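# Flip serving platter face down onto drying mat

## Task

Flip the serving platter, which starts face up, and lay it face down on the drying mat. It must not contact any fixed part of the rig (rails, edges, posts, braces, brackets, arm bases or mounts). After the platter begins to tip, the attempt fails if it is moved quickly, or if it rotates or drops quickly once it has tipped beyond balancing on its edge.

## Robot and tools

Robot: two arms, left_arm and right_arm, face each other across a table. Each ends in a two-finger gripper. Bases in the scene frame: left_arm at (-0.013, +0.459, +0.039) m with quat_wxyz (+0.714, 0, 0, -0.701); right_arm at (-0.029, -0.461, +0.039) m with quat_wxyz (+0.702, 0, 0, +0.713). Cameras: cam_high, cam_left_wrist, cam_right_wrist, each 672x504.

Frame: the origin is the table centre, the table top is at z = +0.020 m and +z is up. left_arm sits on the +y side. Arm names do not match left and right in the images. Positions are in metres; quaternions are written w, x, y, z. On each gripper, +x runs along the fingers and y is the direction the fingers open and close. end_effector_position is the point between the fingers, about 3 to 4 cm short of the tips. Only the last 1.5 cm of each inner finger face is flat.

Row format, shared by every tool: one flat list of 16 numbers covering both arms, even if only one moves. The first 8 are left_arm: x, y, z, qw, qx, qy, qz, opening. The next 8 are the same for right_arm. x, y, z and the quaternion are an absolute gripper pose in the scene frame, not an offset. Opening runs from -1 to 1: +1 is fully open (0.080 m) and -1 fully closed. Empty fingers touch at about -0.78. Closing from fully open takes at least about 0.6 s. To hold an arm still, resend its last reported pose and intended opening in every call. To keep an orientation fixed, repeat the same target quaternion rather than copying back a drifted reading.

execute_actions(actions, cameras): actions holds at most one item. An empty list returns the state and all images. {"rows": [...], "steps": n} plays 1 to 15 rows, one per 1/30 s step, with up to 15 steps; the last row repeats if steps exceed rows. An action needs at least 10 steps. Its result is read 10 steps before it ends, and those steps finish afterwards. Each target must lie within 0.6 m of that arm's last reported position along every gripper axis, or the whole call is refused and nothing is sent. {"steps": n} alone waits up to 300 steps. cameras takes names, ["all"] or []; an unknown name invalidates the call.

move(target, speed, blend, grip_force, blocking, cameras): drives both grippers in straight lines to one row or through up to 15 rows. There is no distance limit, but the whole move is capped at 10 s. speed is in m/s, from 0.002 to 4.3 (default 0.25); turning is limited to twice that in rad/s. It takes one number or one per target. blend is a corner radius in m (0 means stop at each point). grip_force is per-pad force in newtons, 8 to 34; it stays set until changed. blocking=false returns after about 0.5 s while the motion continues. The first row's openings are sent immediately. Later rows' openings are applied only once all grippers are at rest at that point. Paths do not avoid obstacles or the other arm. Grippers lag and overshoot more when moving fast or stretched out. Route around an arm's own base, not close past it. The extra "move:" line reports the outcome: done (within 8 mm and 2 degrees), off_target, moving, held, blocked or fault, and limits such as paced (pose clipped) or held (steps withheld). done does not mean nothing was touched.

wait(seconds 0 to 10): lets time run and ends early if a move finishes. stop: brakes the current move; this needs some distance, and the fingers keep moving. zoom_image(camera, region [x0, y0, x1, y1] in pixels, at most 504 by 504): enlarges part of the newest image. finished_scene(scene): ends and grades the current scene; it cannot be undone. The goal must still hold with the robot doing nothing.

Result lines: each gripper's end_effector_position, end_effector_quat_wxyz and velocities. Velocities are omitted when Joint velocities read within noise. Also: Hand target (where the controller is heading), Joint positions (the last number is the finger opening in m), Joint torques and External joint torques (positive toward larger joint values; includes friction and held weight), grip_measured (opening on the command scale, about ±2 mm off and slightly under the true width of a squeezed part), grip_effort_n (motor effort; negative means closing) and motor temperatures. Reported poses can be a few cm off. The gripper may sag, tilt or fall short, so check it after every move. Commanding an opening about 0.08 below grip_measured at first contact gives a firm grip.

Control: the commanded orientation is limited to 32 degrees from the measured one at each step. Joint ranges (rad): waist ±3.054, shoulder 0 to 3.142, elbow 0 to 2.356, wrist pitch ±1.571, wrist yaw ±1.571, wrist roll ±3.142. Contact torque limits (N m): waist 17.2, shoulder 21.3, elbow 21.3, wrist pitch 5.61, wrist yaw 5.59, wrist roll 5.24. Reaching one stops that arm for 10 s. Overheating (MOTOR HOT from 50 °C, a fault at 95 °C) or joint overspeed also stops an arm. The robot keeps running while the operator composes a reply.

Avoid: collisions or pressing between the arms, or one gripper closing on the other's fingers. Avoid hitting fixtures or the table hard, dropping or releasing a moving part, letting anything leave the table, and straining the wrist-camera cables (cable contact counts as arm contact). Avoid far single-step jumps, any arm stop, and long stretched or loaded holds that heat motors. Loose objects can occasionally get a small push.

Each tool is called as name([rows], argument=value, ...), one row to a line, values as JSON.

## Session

execute_actions(actions=[])

zoom_image(camera="cam_high", region=[60, 100, 540, 500])

Scene clock: 0.00 s of 3974.00 s.
left_arm: end_effector_position=(-0.0556, +0.2940, +0.1991) grip_measured=+1.000 grip_effort_n=n/a end_effector_quat_wxyz=(+0.347, +0.491, +0.218, -0.769) | right_arm: end_effector_position=(-0.0617, -0.2116, +0.2977) grip_measured=+1.000 grip_effort_n=n/a end_effector_quat_wxyz=(+0.314, -0.051, +0.413, +0.853)
Joint positions: left_arm=[-0.03 0.86 0.846 -1.214 0.277 0.667 0.08] | right_arm=[-0.479 1.217 1.077 -1.192 -1.207 -0.514 0.08]
Joint velocities: within noise
Joint torques (N m): no reading
External joint torques (N m): no reading
Motor temperatures (°C): left_arm=[29 31 26 27 25 30] | right_arm=[27 30 27 29 30 26]
Heat: left arm: hottest shoulder 31 °C (+0.0 °C/min); right arm: hottest shoulder 30 °C (+0.0 °C/min).
Hand target: left_arm -0.0556, +0.2940, +0.1993; -0.348, -0.490, -0.218, +0.769 | right_arm -0.0618, -0.2117, +0.2980; +0.313, -0.050, +0.413, +0.854

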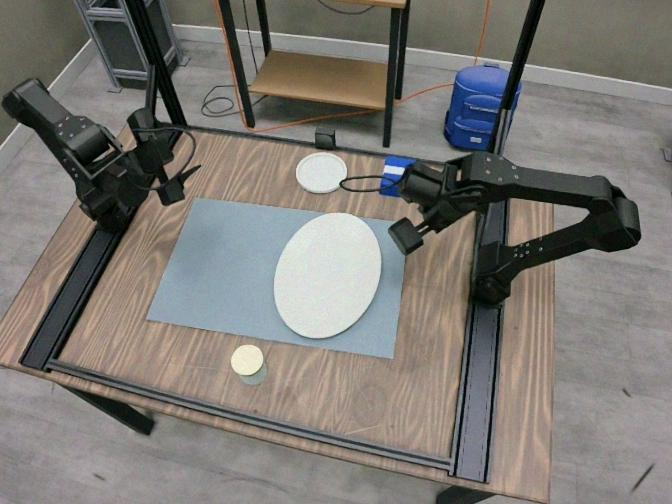

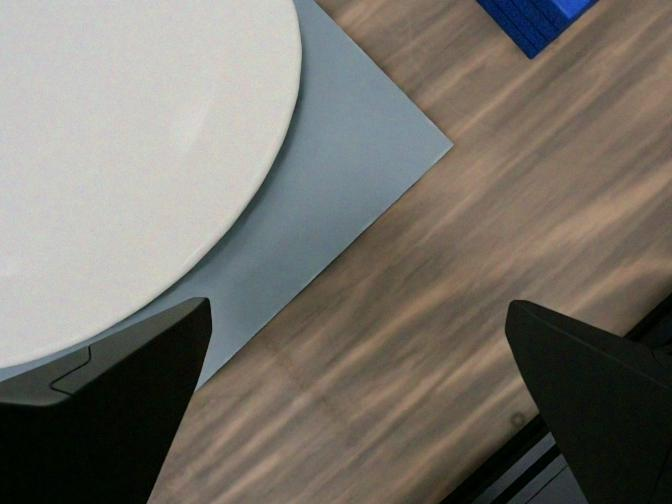

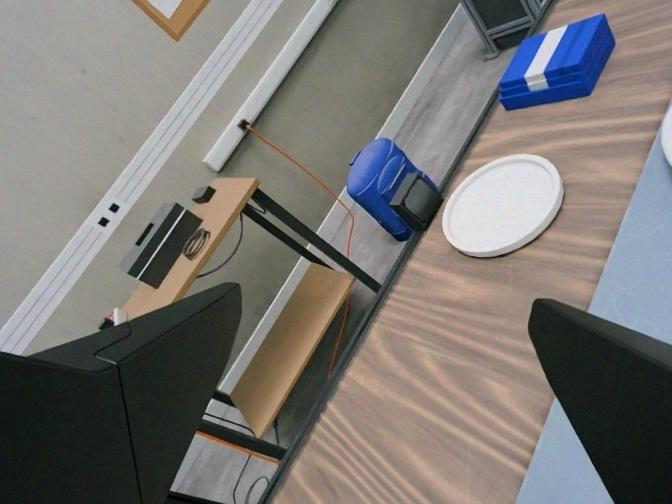

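Scaled by 1.050 from the camera's 672x504 image, which has a finer 960x720 frame.

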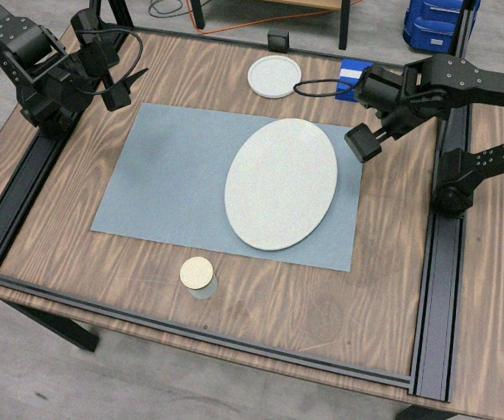

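move(target=[-0.0556,0.294,0.1991,0.347,0.491,0.218,-0.769,1,0.005,-0.08,0.11,0.2877,-0.6457,-0.2877,0.6457,-0.2], cameras=["cam_high","cam_right_wrist"], speed=0.2, grip_force=34)

zoom_image(camera="cam_high", region=[185, 170, 405, 350])

Scene clock: 9.13 s of 3974.00 s.
left_arm: end_effector_position=(-0.0556, +0.2940, +0.1991) grip_measured=+1.000 grip_effort_n=0.2 end_effector_quat_wxyz=(+0.347, +0.491, +0.218, -0.769) | right_arm: end_effector_position=(+0.0059, -0.0769, +0.1172) grip_measured=-0.197 grip_effort_n=-17.9 end_effector_quat_wxyz=(+0.295, -0.642, -0.292, +0.645)
Joint positions: left_arm=[-0.03 0.86 0.846 -1.214 0.277 0.667 0.08] | right_arm=[-0.145 1.555 0.698 0.138 -0.1 -1.651 0.026]
Joint torques (N m): left_arm=[-0.04 -1.26 7.26 0.76 0.24 0.06] | right_arm=[0.3 -5.91 3.44 1.47 0.17 -0.1]
External joint torques (N m): left_arm=[-0.05 -0.14 1.1 -0.13 0.04 0.06] | right_arm=[0.33 -0.07 -2.52 -0.01 0.24 -0.14]
Heat: left arm: hottest shoulder 31 °C (+0.0 °C/min); right arm: hottest shoulder 30 °C (+0.0 °C/min).
Hand target: left_arm -0.0556, +0.2940, +0.1991; -0.347, -0.491, -0.218, +0.769 | right_arm +0.0050, -0.0801, +0.1101; -0.288, +0.646, +0.288, -0.646
Off the commanded pose: left_arm 0.000 m, 0 deg | right_arm 0.008 m, 1 deg.
Kept back: nothing.
move: done
Images, in order (width x height): cam_high 672x504, cam_right_wrist 672x504.

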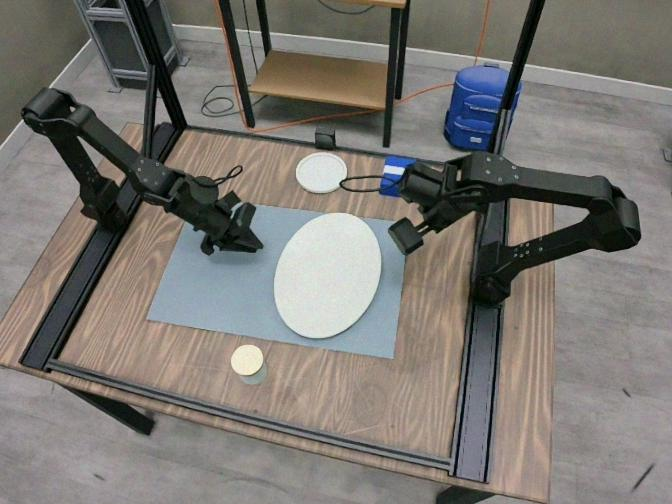

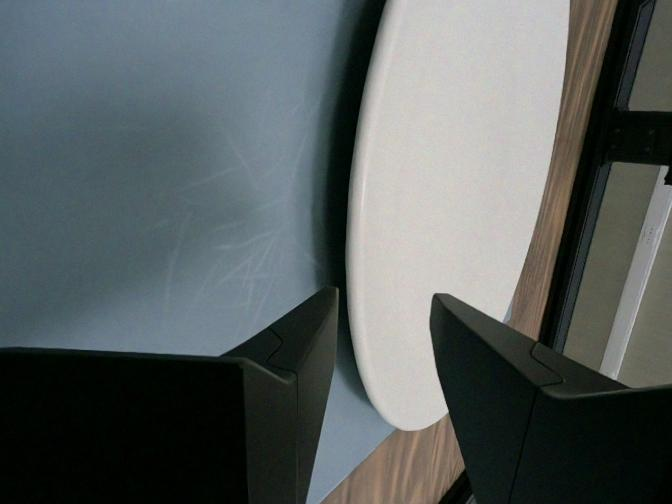

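Scaled by 2.291 from the camera's 672x504 image, which has a finer 960x720 frame.

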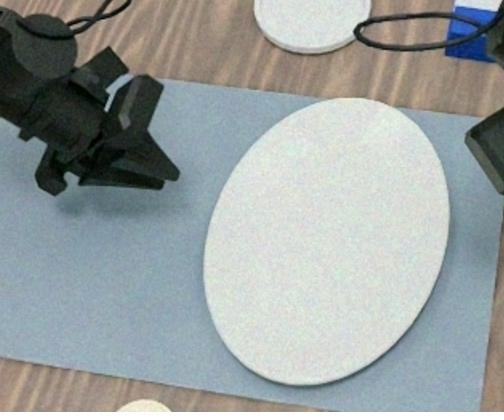

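move([
  [-0.0556,0.294,0.1991,0.347,0.491,0.218,-0.769,1,0.03,-0.05,0.082,0.2877,-0.6457,-0.2877,0.6457,-0.22],
  [-0.0556,0.294,0.1991,0.347,0.491,0.218,-0.769,1,0.03,-0.022,0.068,0.2877,-0.6457,-0.2877,0.6457,-0.22],
], cameras=["cam_high","cam_right_wrist"], speed=0.07, blend=[0.01,0])

zoom_image(camera="cam_high", region=[185, 170, 405, 350])

zoom_image(camera="cam_right_wrist", region=[200, 150, 536, 402])

Scene clock: 12.57 s of 3974.00 s.
left_arm: end_effector_position=(-0.0556, +0.2940, +0.1991) grip_measured=+1.000 grip_effort_n=0.2 end_effector_quat_wxyz=(+0.347, +0.491, +0.218, -0.769) | right_arm: end_effector_position=(+0.0313, -0.0258, +0.0705) grip_measured=-0.217 grip_effort_n=-17.9 end_effector_quat_wxyz=(+0.289, -0.647, -0.287, +0.645)
Joint positions: left_arm=[-0.03 0.86 0.846 -1.214 0.277 0.667 0.08] | right_arm=[-0.199 1.876 0.854 0.283 -0.132 -1.693 0.025]
Joint torques (N m): left_arm=[-0.04 -1.27 7.25 0.76 0.24 0.05] | right_arm=[0.41 -6.9 5.62 1.4 -0.11 0.12]
External joint torques (N m): left_arm=[-0.04 -0.16 1.12 -0.12 0.04 0.05] | right_arm=[0.39 0.73 0.29 -0.02 -0.02 0.08]
Heat: left arm: hottest shoulder 31 °C (+0.0 °C/min); right arm: hottest shoulder 31 °C (+4.8 °C/min).
Hand target: left_arm -0.0556, +0.2940, +0.1991; -0.347, -0.491, -0.218, +0.769 | right_arm +0.0300, -0.0221, +0.0681; -0.288, +0.646, +0.288, -0.646
Off the commanded pose: left_arm 0.000 m, 0 deg | right_arm 0.005 m, 0 deg.
Kept back: nothing.
move: done
Images, in order (width x height): cam_high 672x504, cam_right_wrist 672x504.

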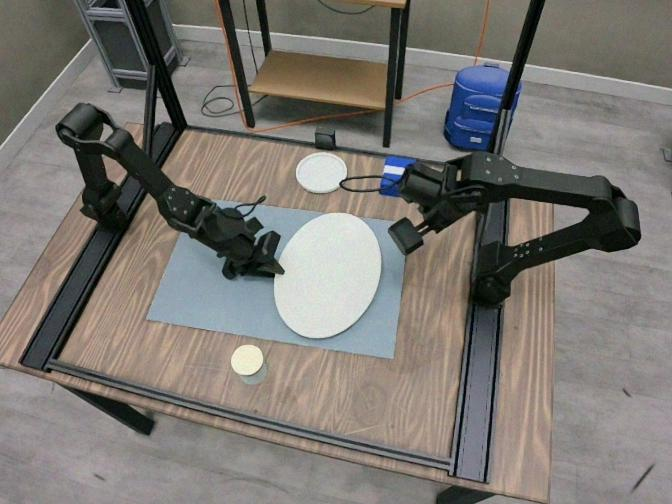

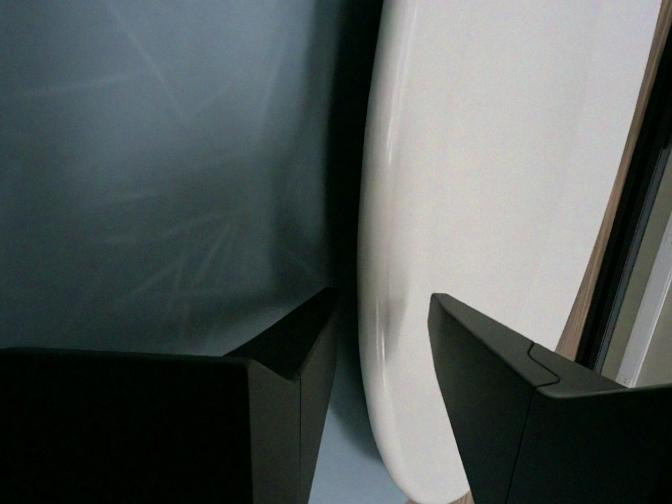

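Scaled by 2.291 from the camera's 672x504 image, which has a finer 960x720 frame.

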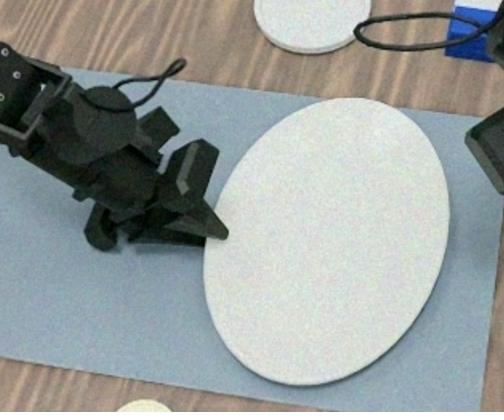

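Scaled by 1.500 from the camera's 672x504 image, which has a finer 960x720 frame.

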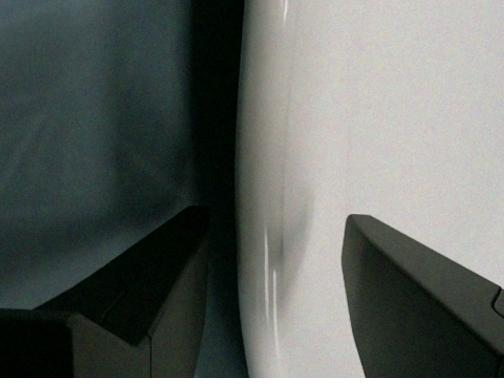

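move(target=[-0.0556,0.294,0.1991,0.347,0.491,0.218,-0.769,1,0.031,0.0,0.071,0.2877,-0.6457,-0.2877,0.6457,-0.22], cameras=["cam_right_wrist"], speed=0.05)

Scene clock: 13.60 s of 3974.00 s.
left_arm: end_effector_position=(-0.0556, +0.2940, +0.1991) grip_measured=+1.000 grip_effort_n=-0.2 end_effector_quat_wxyz=(+0.347, +0.491, +0.218, -0.769) | right_arm: end_effector_position=(+0.0326, -0.0137, +0.0678) grip_measured=-0.217 grip_effort_n=-17.9 end_effector_quat_wxyz=(+0.281, -0.651, -0.275, +0.650)
Joint positions: left_arm=[-0.03 0.86 0.846 -1.214 0.277 0.667 0.08] | right_arm=[-0.194 1.92 0.931 0.218 -0.124 -1.687 0.025]
Joint torques (N m): left_arm=[-0.03 -1.26 7.27 0.75 0.24 0.05] | right_arm=[0.53 -6.36 8 2.7 -0.13 0.1]
External joint torques (N m): left_arm=[-0.03 -0.08 1.06 -0.14 0.04 0.05] | right_arm=[0.56 1.82 2.48 1.28 -0.04 0.06]
Heat: left arm: hottest shoulder 31 °C (+0.0 °C/min); right arm: hottest shoulder 31 °C (+4.4 °C/min).
Hand target: left_arm -0.0556, +0.2940, +0.1991; -0.347, -0.491, -0.218, +0.769 | right_arm +0.0309, -0.0008, +0.0712; -0.288, +0.646, +0.288, -0.646
Off the commanded pose: left_arm 0.000 m, 0 deg | right_arm 0.014 m, 2 deg.
Kept back: nothing.
move: off_target (right_arm)
Images, in order (width x height): cam_right_wrist 672x504.

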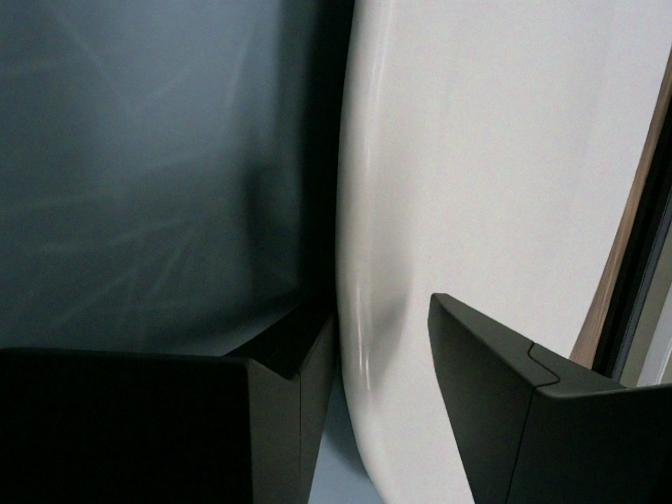

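move(target=[-0.0556,0.294,0.1991,0.347,0.491,0.218,-0.769,1,0.031,0.017,0.083,0.2988,-0.641,-0.2988,0.641,-0.22], cameras=["cam_right_wrist"], speed=0.05)

Scene clock: 14.60 s of 3974.00 s.
left_arm: end_effector_position=(-0.0556, +0.2940, +0.1991) grip_measured=+1.000 grip_effort_n=-0.2 end_effector_quat_wxyz=(+0.347, +0.491, +0.218, -0.769) | right_arm: end_effector_position=(+0.0332, -0.0092, +0.0678) grip_measured=-0.217 grip_effort_n=-17.9 end_effector_quat_wxyz=(+0.279, -0.652, -0.267, +0.652)
Joint positions: left_arm=[-0.03 0.86 0.846 -1.214 0.277 0.667 0.08] | right_arm=[-0.192 1.934 0.963 0.187 -0.118 -1.679 0.025]
Joint torques (N m): left_arm=[-0.05 -1.26 7.26 0.75 0.24 0.05] | right_arm=[0.84 -6.79 10.54 4.11 -0.31 0.11]
External joint torques (N m): left_arm=[-0.05 -0.11 1.05 -0.15 0.04 0.05] | right_arm=[0.83 1.46 5.05 2.72 -0.21 0.07]
Heat: left arm: hottest shoulder 31 °C (+0.0 °C/min); right arm: hottest shoulder 31 °C (+4.1 °C/min).
Hand target: left_arm -0.0556, +0.2940, +0.1991; -0.347, -0.491, -0.218, +0.769 | right_arm +0.0306, +0.0145, +0.0842; -0.299, +0.641, +0.299, -0.641
Off the commanded pose: left_arm 0.000 m, 0 deg | right_arm 0.030 m, 5 deg.
Kept back: nothing.
move: off_target (right_arm)
Images, in order (width x height): cam_right_wrist 672x504.

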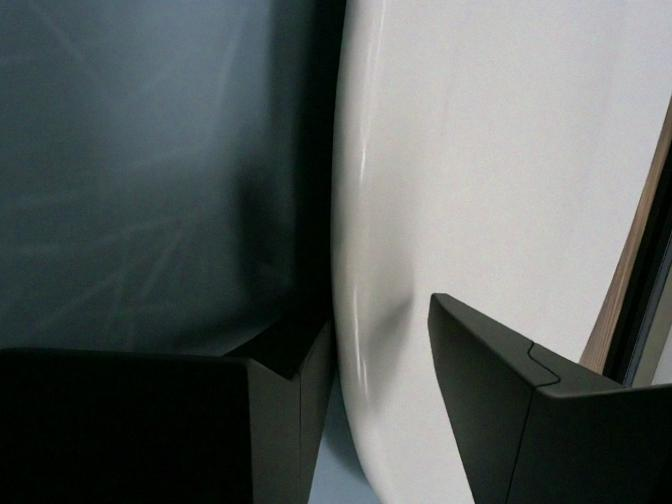

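move(target=[-0.0556,0.294,0.1991,0.347,0.491,0.218,-0.769,1,0.031,-0.002,0.089,0.2988,-0.641,-0.2988,0.641,-0.22], cameras=["cam_right_wrist"], speed=0.05)

Scene clock: 15.60 s of 3974.00 s.
left_arm: end_effector_position=(-0.0556, +0.2940, +0.1991) grip_measured=+1.000 grip_effort_n=-0.2 end_effector_quat_wxyz=(+0.347, +0.491, +0.218, -0.769) | right_arm: end_effector_position=(+0.0332, -0.0101, +0.0711) grip_measured=-0.217 grip_effort_n=-17.9 end_effector_quat_wxyz=(+0.285, -0.651, -0.274, +0.648)
Joint positions: left_arm=[-0.03 0.86 0.846 -1.214 0.277 0.667 0.08] | right_arm=[-0.192 1.921 0.946 0.211 -0.118 -1.68 0.025]
Joint torques (N m): left_arm=[-0.04 -1.27 7.27 0.75 0.24 0.06] | right_arm=[0.08 -12.95 5.23 2.78 -0.52 -0.09]
External joint torques (N m): left_arm=[-0.04 -0.15 1.11 -0.13 0.04 0.05] | right_arm=[0.06 -4.75 -0.29 1.36 -0.42 -0.13]
Heat: left arm: hottest shoulder 31 °C (+0.0 °C/min); right arm: hottest wrist pitch 32 °C (+11.5 °C/min).
Hand target: left_arm -0.0556, +0.2940, +0.1991; -0.347, -0.491, -0.218, +0.769 | right_arm +0.0311, -0.0024, +0.0890; -0.299, +0.641, +0.299, -0.641
Off the commanded pose: left_arm 0.000 m, 0 deg | right_arm 0.020 m, 4 deg.
Kept back: nothing.
move: off_target (right_arm)
Images, in order (width x height): cam_right_wrist 672x504.

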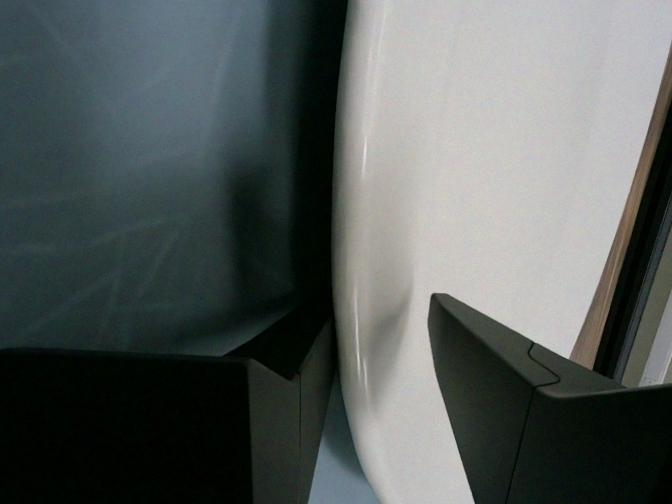

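Now forward, with upward lead to keep off the mat.

move(target=[-0.0556,0.294,0.1991,0.347,0.491,0.218,-0.769,1,0.031,0.026,0.093,0.2988,-0.641,-0.2988,0.641,-0.22], cameras=["cam_high","cam_right_wrist"], speed=0.05)

zoom_image(camera="cam_high", region=[185, 170, 405, 350])

Scene clock: 16.87 s of 3974.00 s.
left_arm: end_effector_position=(-0.0556, +0.2940, +0.1991) grip_measured=+1.000 grip_effort_n=-0.2 end_effector_quat_wxyz=(+0.347, +0.491, +0.218, -0.769) | right_arm: end_effector_position=(+0.0353, +0.0014, +0.0698) grip_measured=-0.217 grip_effort_n=-17.9 end_effector_quat_wxyz=(+0.278, -0.654, -0.264, +0.652)
Joint positions: left_arm=[-0.03 0.86 0.846 -1.214 0.277 0.667 0.08] | right_arm=[-0.191 1.961 1.022 0.149 -0.114 -1.677 0.025]
Joint torques (N m): left_arm=[-0.04 -1.27 7.26 0.76 0.23 0.05] | right_arm=[1.18 -10.06 10.36 3.2 -0.36 0.11]
External joint torques (N m): left_arm=[-0.03 -0.17 1.11 -0.13 0.03 0.05] | right_arm=[1.17 -1.56 4.8 1.82 -0.26 0.08]
Heat: left arm: hottest shoulder 31 °C (+0.0 °C/min); right arm: hottest wrist pitch 33 °C (+14.2 °C/min).
Hand target: left_arm -0.0556, +0.2940, +0.1991; -0.347, -0.491, -0.218, +0.769 | right_arm +0.0306, +0.0236, +0.0941; -0.299, +0.641, +0.299, -0.641
Off the commanded pose: left_arm 0.000 m, 0 deg | right_arm 0.034 m, 5 deg.
Kept back: nothing.
move: off_target (right_arm)
Images, in order (width x height): cam_high 672x504, cam_right_wrist 672x504.

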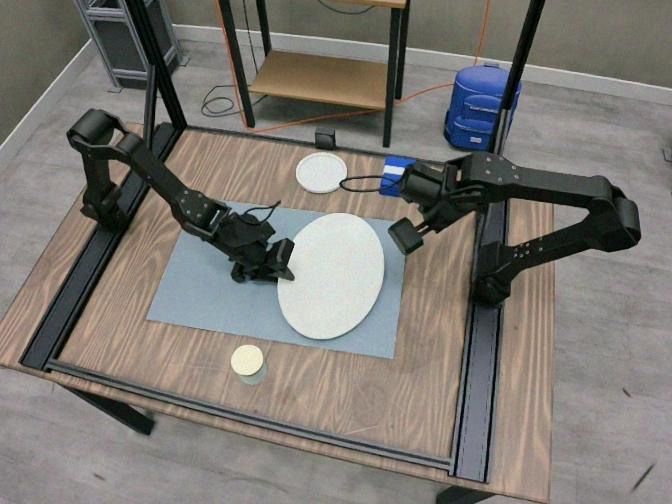

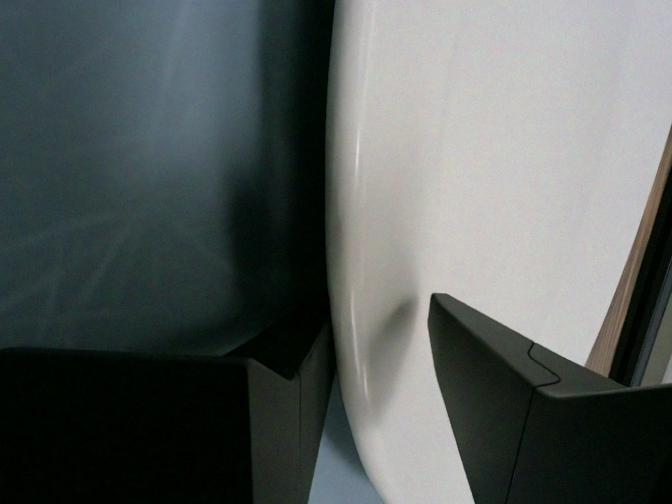

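Scaled by 2.291 from the camera's 672x504 image, which has a finer 960x720 frame.

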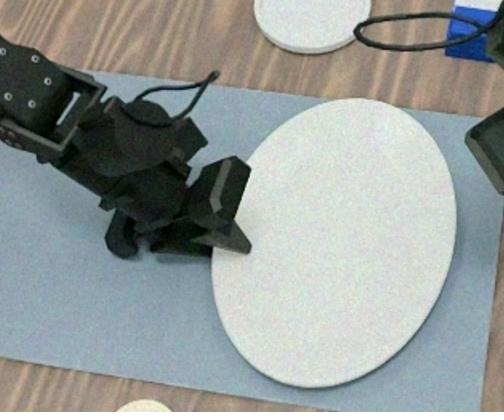

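move(target=[-0.0556,0.294,0.1991,0.347,0.491,0.218,-0.769,1,0.031,0.03,0.098,0.2988,-0.641,-0.2988,0.641,-0.22], cameras=["cam_high","cam_right_wrist"], speed=0.05)

zoom_image(camera="cam_high", region=[185, 170, 405, 350])

Scene clock: 18.13 s of 3974.00 s.
left_arm: end_effector_position=(-0.0556, +0.2940, +0.1991) grip_measured=+1.000 grip_effort_n=-0.2 end_effector_quat_wxyz=(+0.347, +0.491, +0.218, -0.769) | right_arm: end_effector_position=(+0.0364, +0.0074, +0.0729) grip_measured=-0.217 grip_effort_n=-17.9 end_effector_quat_wxyz=(+0.279, -0.654, -0.265, +0.652)
Joint positions: left_arm=[-0.03 0.86 0.846 -1.214 0.277 0.667 0.08] | right_arm=[-0.191 1.972 1.052 0.131 -0.114 -1.677 0.025]
Joint torques (N m): left_arm=[-0.04 -1.27 7.26 0.76 0.24 0.06] | right_arm=[1.19 -11.56 9.83 2.83 -0.25 0.2]
External joint torques (N m): left_arm=[-0.03 -0.13 1.11 -0.11 0.03 0.06] | right_arm=[1.18 -2.79 4.11 1.42 -0.16 0.17]
Motor temperatures (°C): left_arm=[29 31 28 27 25 30] | right_arm=[27 32 31 34 30 26]
Heat: left arm: hottest shoulder 31 °C (+0.0 °C/min); right arm: hottest wrist pitch 34 °C (+16.5 °C/min).
Hand target: left_arm -0.0556, +0.2940, +0.1991; -0.347, -0.491, -0.218, +0.769 | right_arm +0.0306, +0.0279, +0.0989; -0.299, +0.641, +0.299, -0.641
Off the commanded pose: left_arm 0.000 m, 0 deg | right_arm 0.034 m, 5 deg.
Kept back: nothing.
move: off_target (right_arm)
Images, in order (width x height): cam_high 672x504, cam_right_wrist 672x504.

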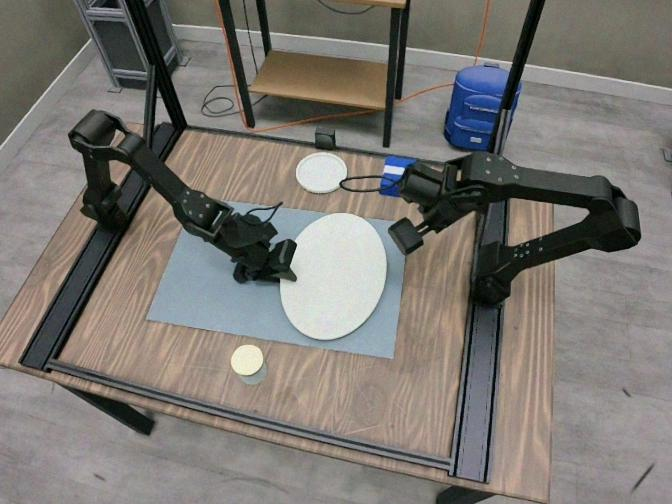

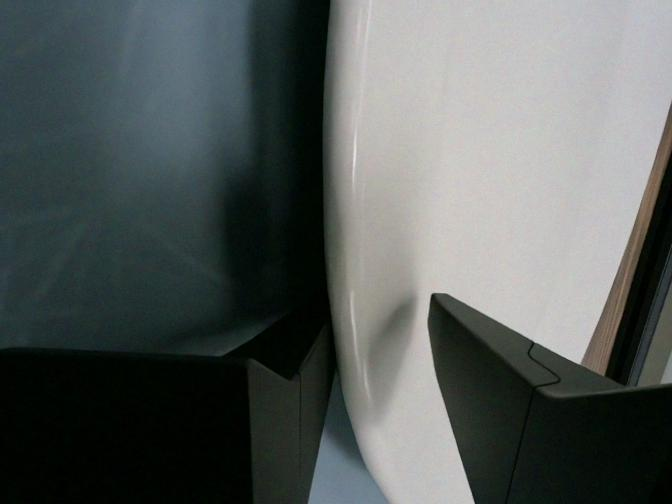

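Scaled by 2.291 from the camera's 672x504 image, which has a finer 960x720 frame.

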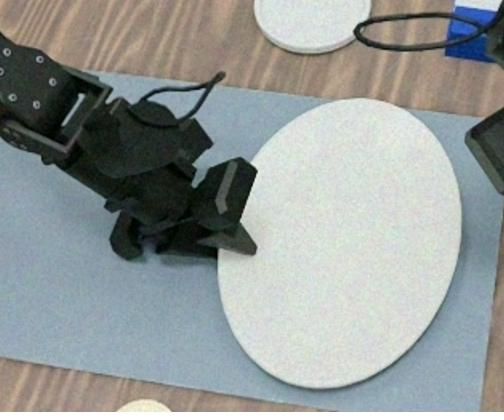

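move([
  [-0.0556,0.294,0.1991,0.347,0.491,0.218,-0.769,1,0.034,0.008,0.085,0.2877,-0.6457,-0.2877,0.6457,0.0],
  [-0.0556,0.294,0.1991,0.347,0.491,0.218,-0.769,1,0.034,0.009,0.096,0.2988,-0.641,-0.2988,0.641,0.0],
], cameras=["cam_high","cam_right_wrist"], speed=0.05)

zoom_image(camera="cam_high", region=[185, 170, 405, 350])

Scene clock: 20.50 s of 3974.00 s.
left_arm: end_effector_position=(-0.0556, +0.2940, +0.1991) grip_measured=+1.000 grip_effort_n=-0.2 end_effector_quat_wxyz=(+0.347, +0.491, +0.218, -0.769) | right_arm: end_effector_position=(+0.0351, +0.0042, +0.0770) grip_measured=-0.003 grip_effort_n=10.9 end_effector_quat_wxyz=(+0.285, -0.650, -0.279, +0.647)
Joint positions: left_arm=[-0.03 0.86 0.846 -1.214 0.277 0.667 0.08] | right_arm=[-0.192 1.95 1.014 0.177 -0.121 -1.685 0.035]
Joint torques (N m): left_arm=[-0.05 -1.26 7.27 0.75 0.24 0.05] | right_arm=[-0.01 -14.45 4.55 2.19 -0.48 0.05]
External joint torques (N m): left_arm=[-0.04 -0.19 1.15 -0.13 0.05 0.05] | right_arm=[-0.14 -5.89 -1.12 0.77 -0.37 0.01]
Heat: left arm: hottest shoulder 31 °C (+0.0 °C/min); right arm: hottest wrist pitch 35 °C (+17.6 °C/min).
Hand target: left_arm -0.0556, +0.2940, +0.1991; -0.347, -0.491, -0.218, +0.769 | right_arm +0.0340, +0.0089, +0.0958; -0.299, +0.641, +0.299, -0.641
Off the commanded pose: left_arm 0.000 m, 0 deg | right_arm 0.020 m, 3 deg.
Kept back: nothing.
move: off_target (right_arm)
Images, in order (width x height): cam_high 672x504, cam_right_wrist 672x504.

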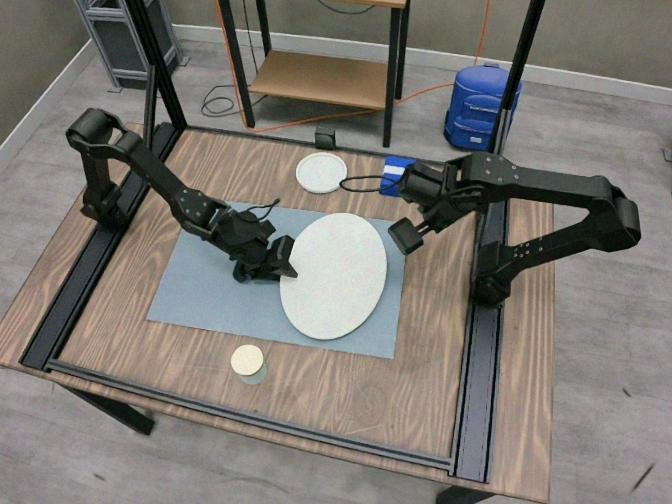

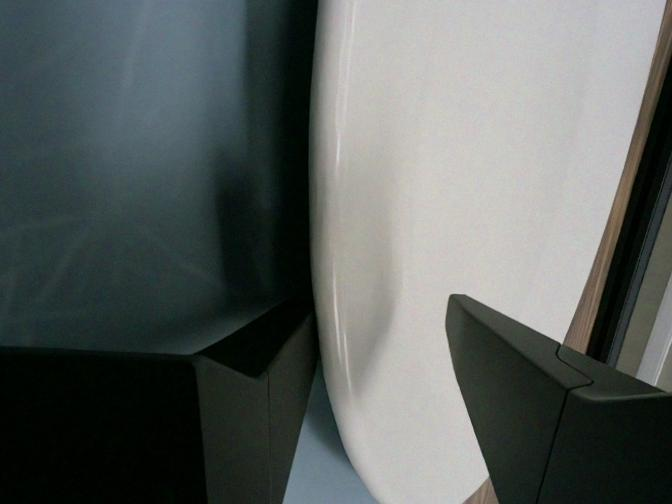

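Scaled by 2.291 from the camera's 672x504 image, which has a finer 960x720 frame.

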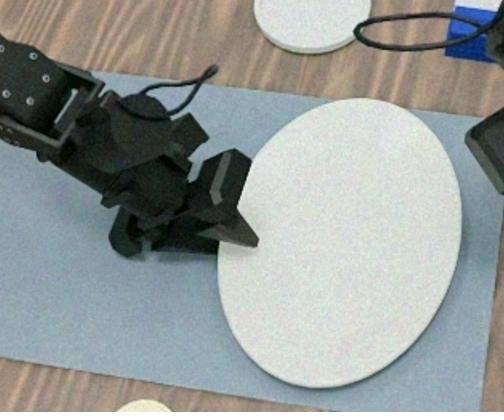

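move(target=[-0.0556,0.294,0.1991,0.347,0.491,0.218,-0.769,1,0.034,0.038,0.094,0.2988,-0.641,-0.2988,0.641,0.0], cameras=["cam_high","cam_right_wrist"], speed=0.06)

zoom_image(camera="cam_high", region=[185, 170, 405, 350])

Scene clock: 21.60 s of 3974.00 s.
left_arm: end_effector_position=(-0.0556, +0.2940, +0.1991) grip_measured=+1.000 grip_effort_n=-0.2 end_effector_quat_wxyz=(+0.347, +0.491, +0.218, -0.769) | right_arm: end_effector_position=(+0.0369, +0.0163, +0.0729) grip_measured=-0.002 grip_effort_n=6.7 end_effector_quat_wxyz=(+0.279, -0.651, -0.270, +0.652)
Joint positions: left_arm=[-0.03 0.86 0.846 -1.214 0.277 0.667 0.08] | right_arm=[-0.191 1.999 1.087 0.131 -0.121 -1.681 0.035]
Joint torques (N m): left_arm=[-0.05 -1.26 7.26 0.76 0.24 0.06] | right_arm=[0.97 -10.49 9.95 2.83 -0.21 0.22]
External joint torques (N m): left_arm=[-0.03 -0.14 1.11 -0.12 0.03 0.05] | right_arm=[0.97 -1.65 4.32 1.46 -0.12 0.18]
Heat: left arm: hottest shoulder 31 °C (+0.0 °C/min); right arm: hottest wrist pitch 36 °C (+19.4 °C/min). Heating fast: the right arm's wrist pitch motor: a push or a pull is the cause, and it goes on while you think. Ease it with your next call, before anything else.
Hand target: left_arm -0.0556, +0.2940, +0.1991; -0.347, -0.491, -0.218, +0.769 | right_arm +0.0336, +0.0360, +0.0948; -0.299, +0.641, +0.299, -0.641
Off the commanded pose: left_arm 0.000 m, 0 deg | right_arm 0.030 m, 4 deg.
Kept back: nothing.
move: off_target (right_arm)
Images, in order (width x height): cam_high 672x504, cam_right_wrist 672x504.

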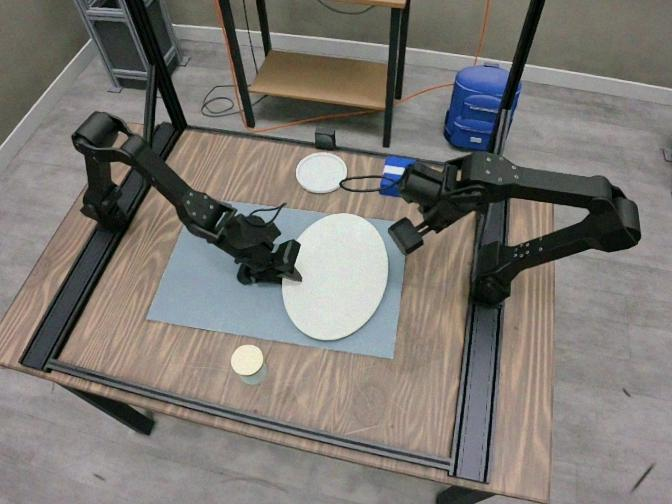

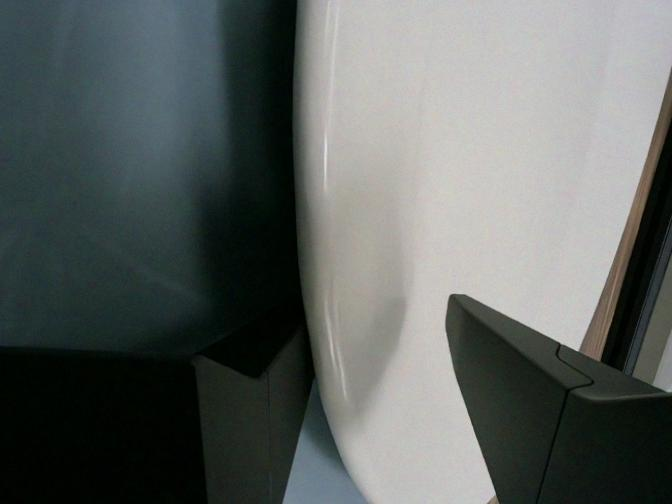

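Scaled by 2.291 from the camera's 672x504 image, which has a finer 960x720 frame.

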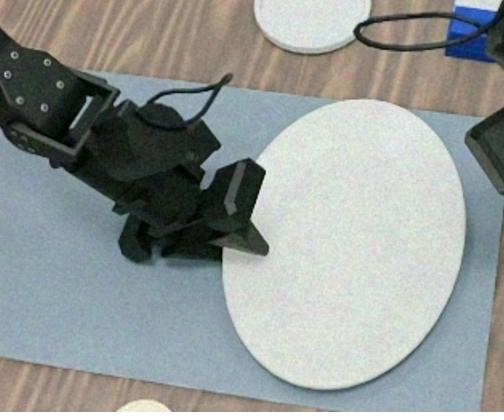

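move(target=[-0.0556,0.294,0.1991,0.347,0.491,0.218,-0.769,1,0.034,0.042,0.1,0.2988,-0.641,-0.2988,0.641,0.0], cameras=["cam_high","cam_right_wrist"], speed=0.06)

zoom_image(camera="cam_high", region=[185, 170, 405, 350])

Scene clock: 22.67 s of 3974.00 s.
left_arm: end_effector_position=(-0.0556, +0.2940, +0.1991) grip_measured=+1.000 grip_effort_n=-0.2 end_effector_quat_wxyz=(+0.347, +0.491, +0.218, -0.769) | right_arm: end_effector_position=(+0.0384, +0.0199, +0.0747) grip_measured=-0.002 grip_effort_n=6.7 end_effector_quat_wxyz=(+0.277, -0.654, -0.266, +0.652)
Joint positions: left_arm=[-0.03 0.86 0.846 -1.214 0.277 0.667 0.08] | right_arm=[-0.191 2.007 1.114 0.104 -0.115 -1.681 0.035]
Joint torques (N m): left_arm=[-0.04 -1.25 7.27 0.75 0.24 0.05] | right_arm=[1.24 -11.67 9.96 2.75 -0.36 0.26]
External joint torques (N m): left_arm=[-0.04 -0.15 1.08 -0.15 0.04 0.05] | right_arm=[1.22 -2.67 4.24 1.38 -0.27 0.22]
Heat: left arm: hottest shoulder 31 °C (+0.0 °C/min); right arm: hottest wrist pitch 36 °C (+18.5 °C/min). Heating fast: the right arm's wrist pitch motor: a push or a pull is the cause, and it goes on while you think. Ease it with your next call, before anything else.
Hand target: left_arm -0.0556, +0.2940, +0.1991; -0.347, -0.491, -0.218, +0.769 | right_arm +0.0336, +0.0399, +0.1008; -0.299, +0.641, +0.299, -0.641
Off the commanded pose: left_arm 0.000 m, 0 deg | right_arm 0.034 m, 5 deg.
Kept back: nothing.
move: off_target (right_arm)
Images, in order (width x height): cam_high 672x504, cam_right_wrist 672x504.

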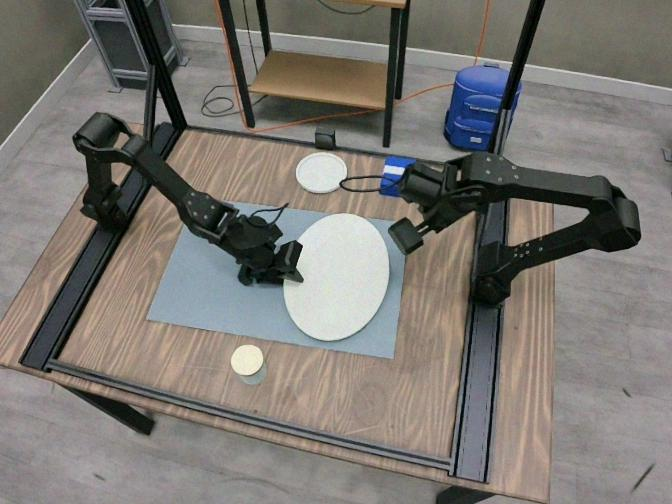

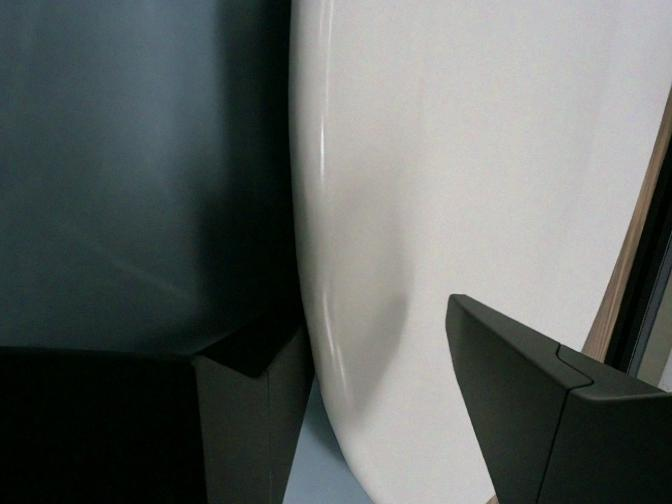

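Scaled by 2.291 from the camera's 672x504 image, which has a finer 960x720 frame.

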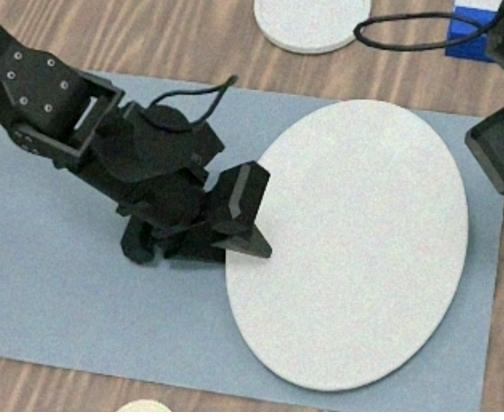

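move(target=[-0.0556,0.294,0.1991,0.347,0.491,0.218,-0.769,1,0.036,0.026,0.11,0.2988,-0.641,-0.2988,0.641,0.0], cameras=["cam_right_wrist"], speed=0.05)

Scene clock: 24.07 s of 3974.00 s.
left_arm: end_effector_position=(-0.0556, +0.2940, +0.1991) grip_measured=+1.000 grip_effort_n=-0.2 end_effector_quat_wxyz=(+0.347, +0.491, +0.218, -0.769) | right_arm: end_effector_position=(+0.0392, +0.0203, +0.0903) grip_measured=-0.002 grip_effort_n=6.7 end_effector_quat_wxyz=(+0.287, -0.651, -0.276, +0.647)
Joint positions: left_arm=[-0.03 0.86 0.846 -1.214 0.277 0.667 0.08] | right_arm=[-0.193 1.969 1.11 0.1 -0.118 -1.681 0.035]
Joint torques (N m): left_arm=[-0.04 -1.27 7.25 0.76 0.24 0.05] | right_arm=[0.2 -14.6 5.43 2.12 -0.52 -0.01]
External joint torques (N m): left_arm=[-0.04 -0.15 1.09 -0.13 0.04 0.05] | right_arm=[0.19 -5.66 -0.49 0.7 -0.43 -0.05]
Heat: left arm: hottest shoulder 31 °C (+0.0 °C/min); right arm: hottest wrist pitch 37 °C (+19.9 °C/min). Heating fast: the right arm's wrist pitch motor: a push or a pull is the cause, and it goes on while you think. Ease it with your next call, before anything else.
Hand target: left_arm -0.0556, +0.2940, +0.1991; -0.347, -0.491, -0.218, +0.769 | right_arm +0.0359, +0.0257, +0.1098; -0.298, +0.641, +0.299, -0.641
Off the commanded pose: left_arm 0.000 m, 0 deg | right_arm 0.021 m, 3 deg.
Kept back: nothing.
move: off_target (right_arm)
Images, in order (width x height): cam_right_wrist 672x504.

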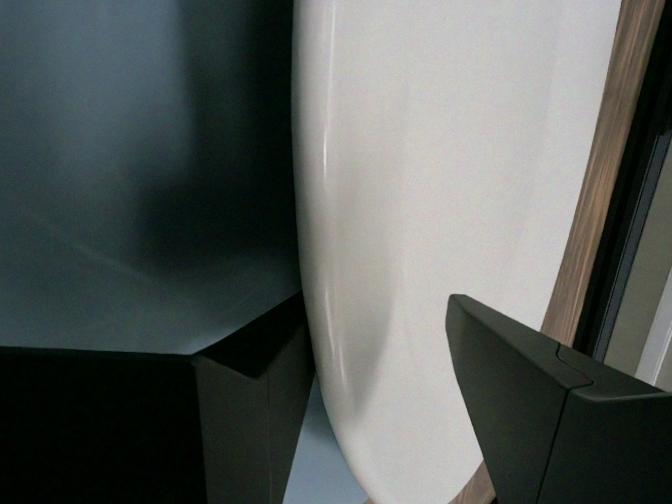

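move(target=[-0.0556,0.294,0.1991,0.347,0.491,0.218,-0.769,1,0.036,0.045,0.105,0.2988,-0.641,-0.2988,0.641,0.0], cameras=["cam_high","cam_right_wrist"], speed=0.05)

zoom_image(camera="cam_high", region=[185, 170, 405, 350])

Scene clock: 25.30 s of 3974.00 s.
left_arm: end_effector_position=(-0.0556, +0.2940, +0.1991) grip_measured=+1.000 grip_effort_n=-0.2 end_effector_quat_wxyz=(+0.347, +0.491, +0.218, -0.769) | right_arm: end_effector_position=(+0.0407, +0.0220, +0.0778) grip_measured=-0.002 grip_effort_n=6.3 end_effector_quat_wxyz=(+0.277, -0.654, -0.263, +0.653)
Joint positions: left_arm=[-0.03 0.86 0.846 -1.214 0.277 0.667 0.08] | right_arm=[-0.195 2.008 1.136 0.078 -0.116 -1.681 0.035]
Joint torques (N m): left_arm=[-0.03 -1.26 7.27 0.75 0.24 0.05] | right_arm=[1.04 -11.79 10.13 2.86 -0.41 0.1]
External joint torques (N m): left_arm=[-0.03 -0.11 1.06 -0.15 0.04 0.05] | right_arm=[1.03 -2.71 4.37 1.48 -0.32 0.06]
Heat: left arm: hottest shoulder 31 °C (+0.0 °C/min); right arm: hottest wrist pitch 37 °C (+19.0 °C/min). Heating fast: the right arm's wrist pitch motor: a push or a pull is the cause, and it goes on while you think. Ease it with your next call, before anything else.
Hand target: left_arm -0.0556, +0.2940, +0.1991; -0.347, -0.491, -0.218, +0.769 | right_arm +0.0357, +0.0427, +0.1060; -0.299, +0.641, +0.299, -0.641
Off the commanded pose: left_arm 0.000 m, 0 deg | right_arm 0.036 m, 5 deg.
Kept back: nothing.
move: off_target (right_arm)
Images, in order (width x height): cam_high 672x504, cam_right_wrist 672x504.

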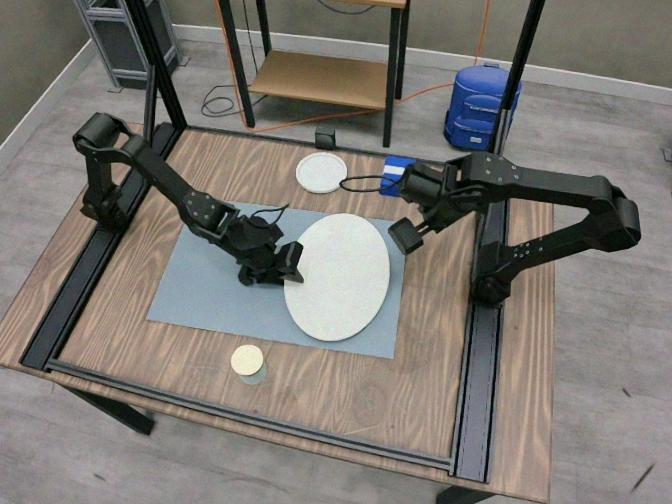

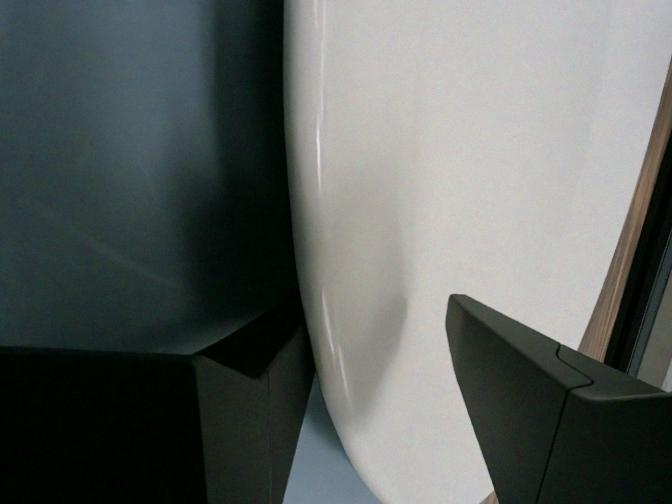

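Scaled by 2.291 from the camera's 672x504 image, which has a finer 960x720 frame.

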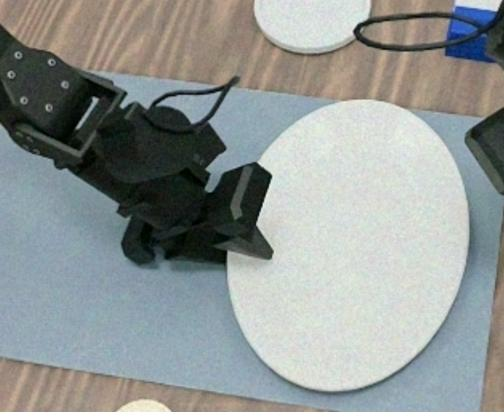

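move(target=[-0.0556,0.294,0.1991,0.347,0.491,0.218,-0.769,1,0.037,0.03,0.112,0.2988,-0.641,-0.2988,0.641,-0.25], cameras=["cam_high","cam_right_wrist"], speed=0.04)

zoom_image(camera="cam_high", region=[185, 170, 405, 350])

Scene clock: 26.57 s of 3974.00 s.
left_arm: end_effector_position=(-0.0556, +0.2940, +0.1991) grip_measured=+1.000 grip_effort_n=-0.2 end_effector_quat_wxyz=(+0.347, +0.491, +0.218, -0.769) | right_arm: end_effector_position=(+0.0421, +0.0231, +0.0913) grip_measured=-0.245 grip_effort_n=-23.5 end_effector_quat_wxyz=(+0.287, -0.652, -0.273, +0.647)
Joint positions: left_arm=[-0.03 0.86 0.846 -1.214 0.277 0.667 0.08] | right_arm=[-0.198 1.977 1.132 0.082 -0.117 -1.681 0.024]
Joint torques (N m): left_arm=[-0.05 -1.27 7.26 0.76 0.24 0.05] | right_arm=[0.42 -14.54 5.33 2.46 -0.52 -0.01]
External joint torques (N m): left_arm=[-0.06 -0.14 1.1 -0.14 0.04 0.05] | right_arm=[0.41 -5.51 -0.66 1.03 -0.43 -0.05]
Heat: left arm: hottest shoulder 31 °C (+0.0 °C/min); right arm: hottest wrist pitch 38 °C (+20.3 °C/min). Heating fast: the right arm's wrist pitch motor: a push or a pull is the cause, and it goes on while you think. Ease it with your next call, before anything else.
Hand target: left_arm -0.0556, +0.2940, +0.1991; -0.347, -0.491, -0.218, +0.769 | right_arm +0.0369, +0.0296, +0.1118; -0.299, +0.641, +0.299, -0.641
Off the commanded pose: left_arm 0.000 m, 0 deg | right_arm 0.022 m, 4 deg.
Kept back: nothing.
move: off_target (right_arm)
Images, in order (width x height): cam_high 672x504, cam_right_wrist 672x504.

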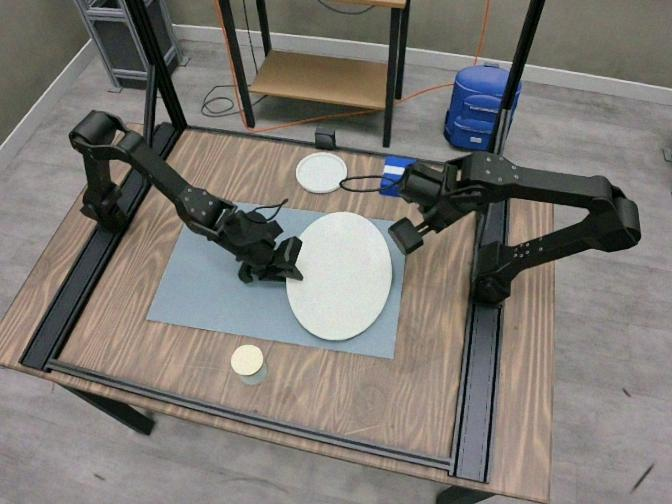

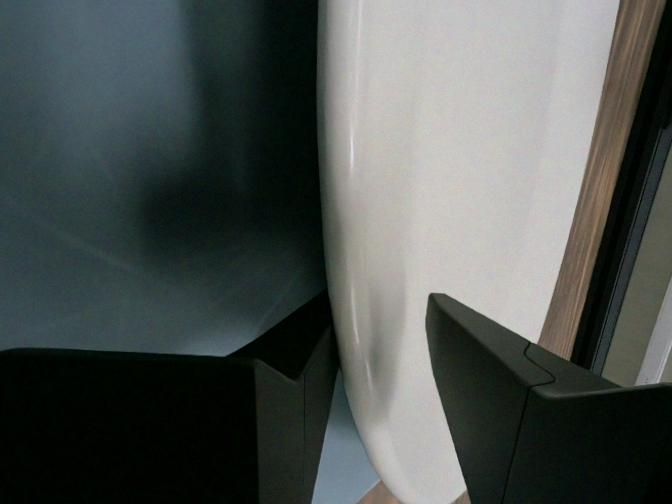

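Scaled by 2.291 from the camera's 672x504 image, which has a finer 960x720 frame.

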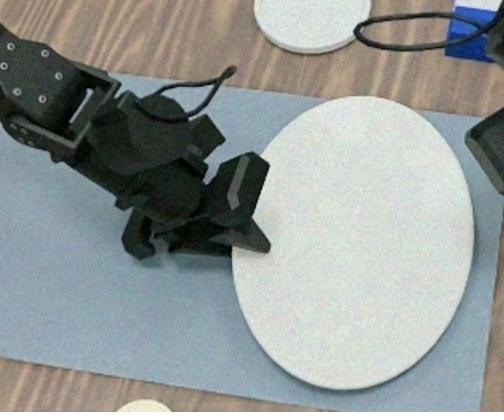

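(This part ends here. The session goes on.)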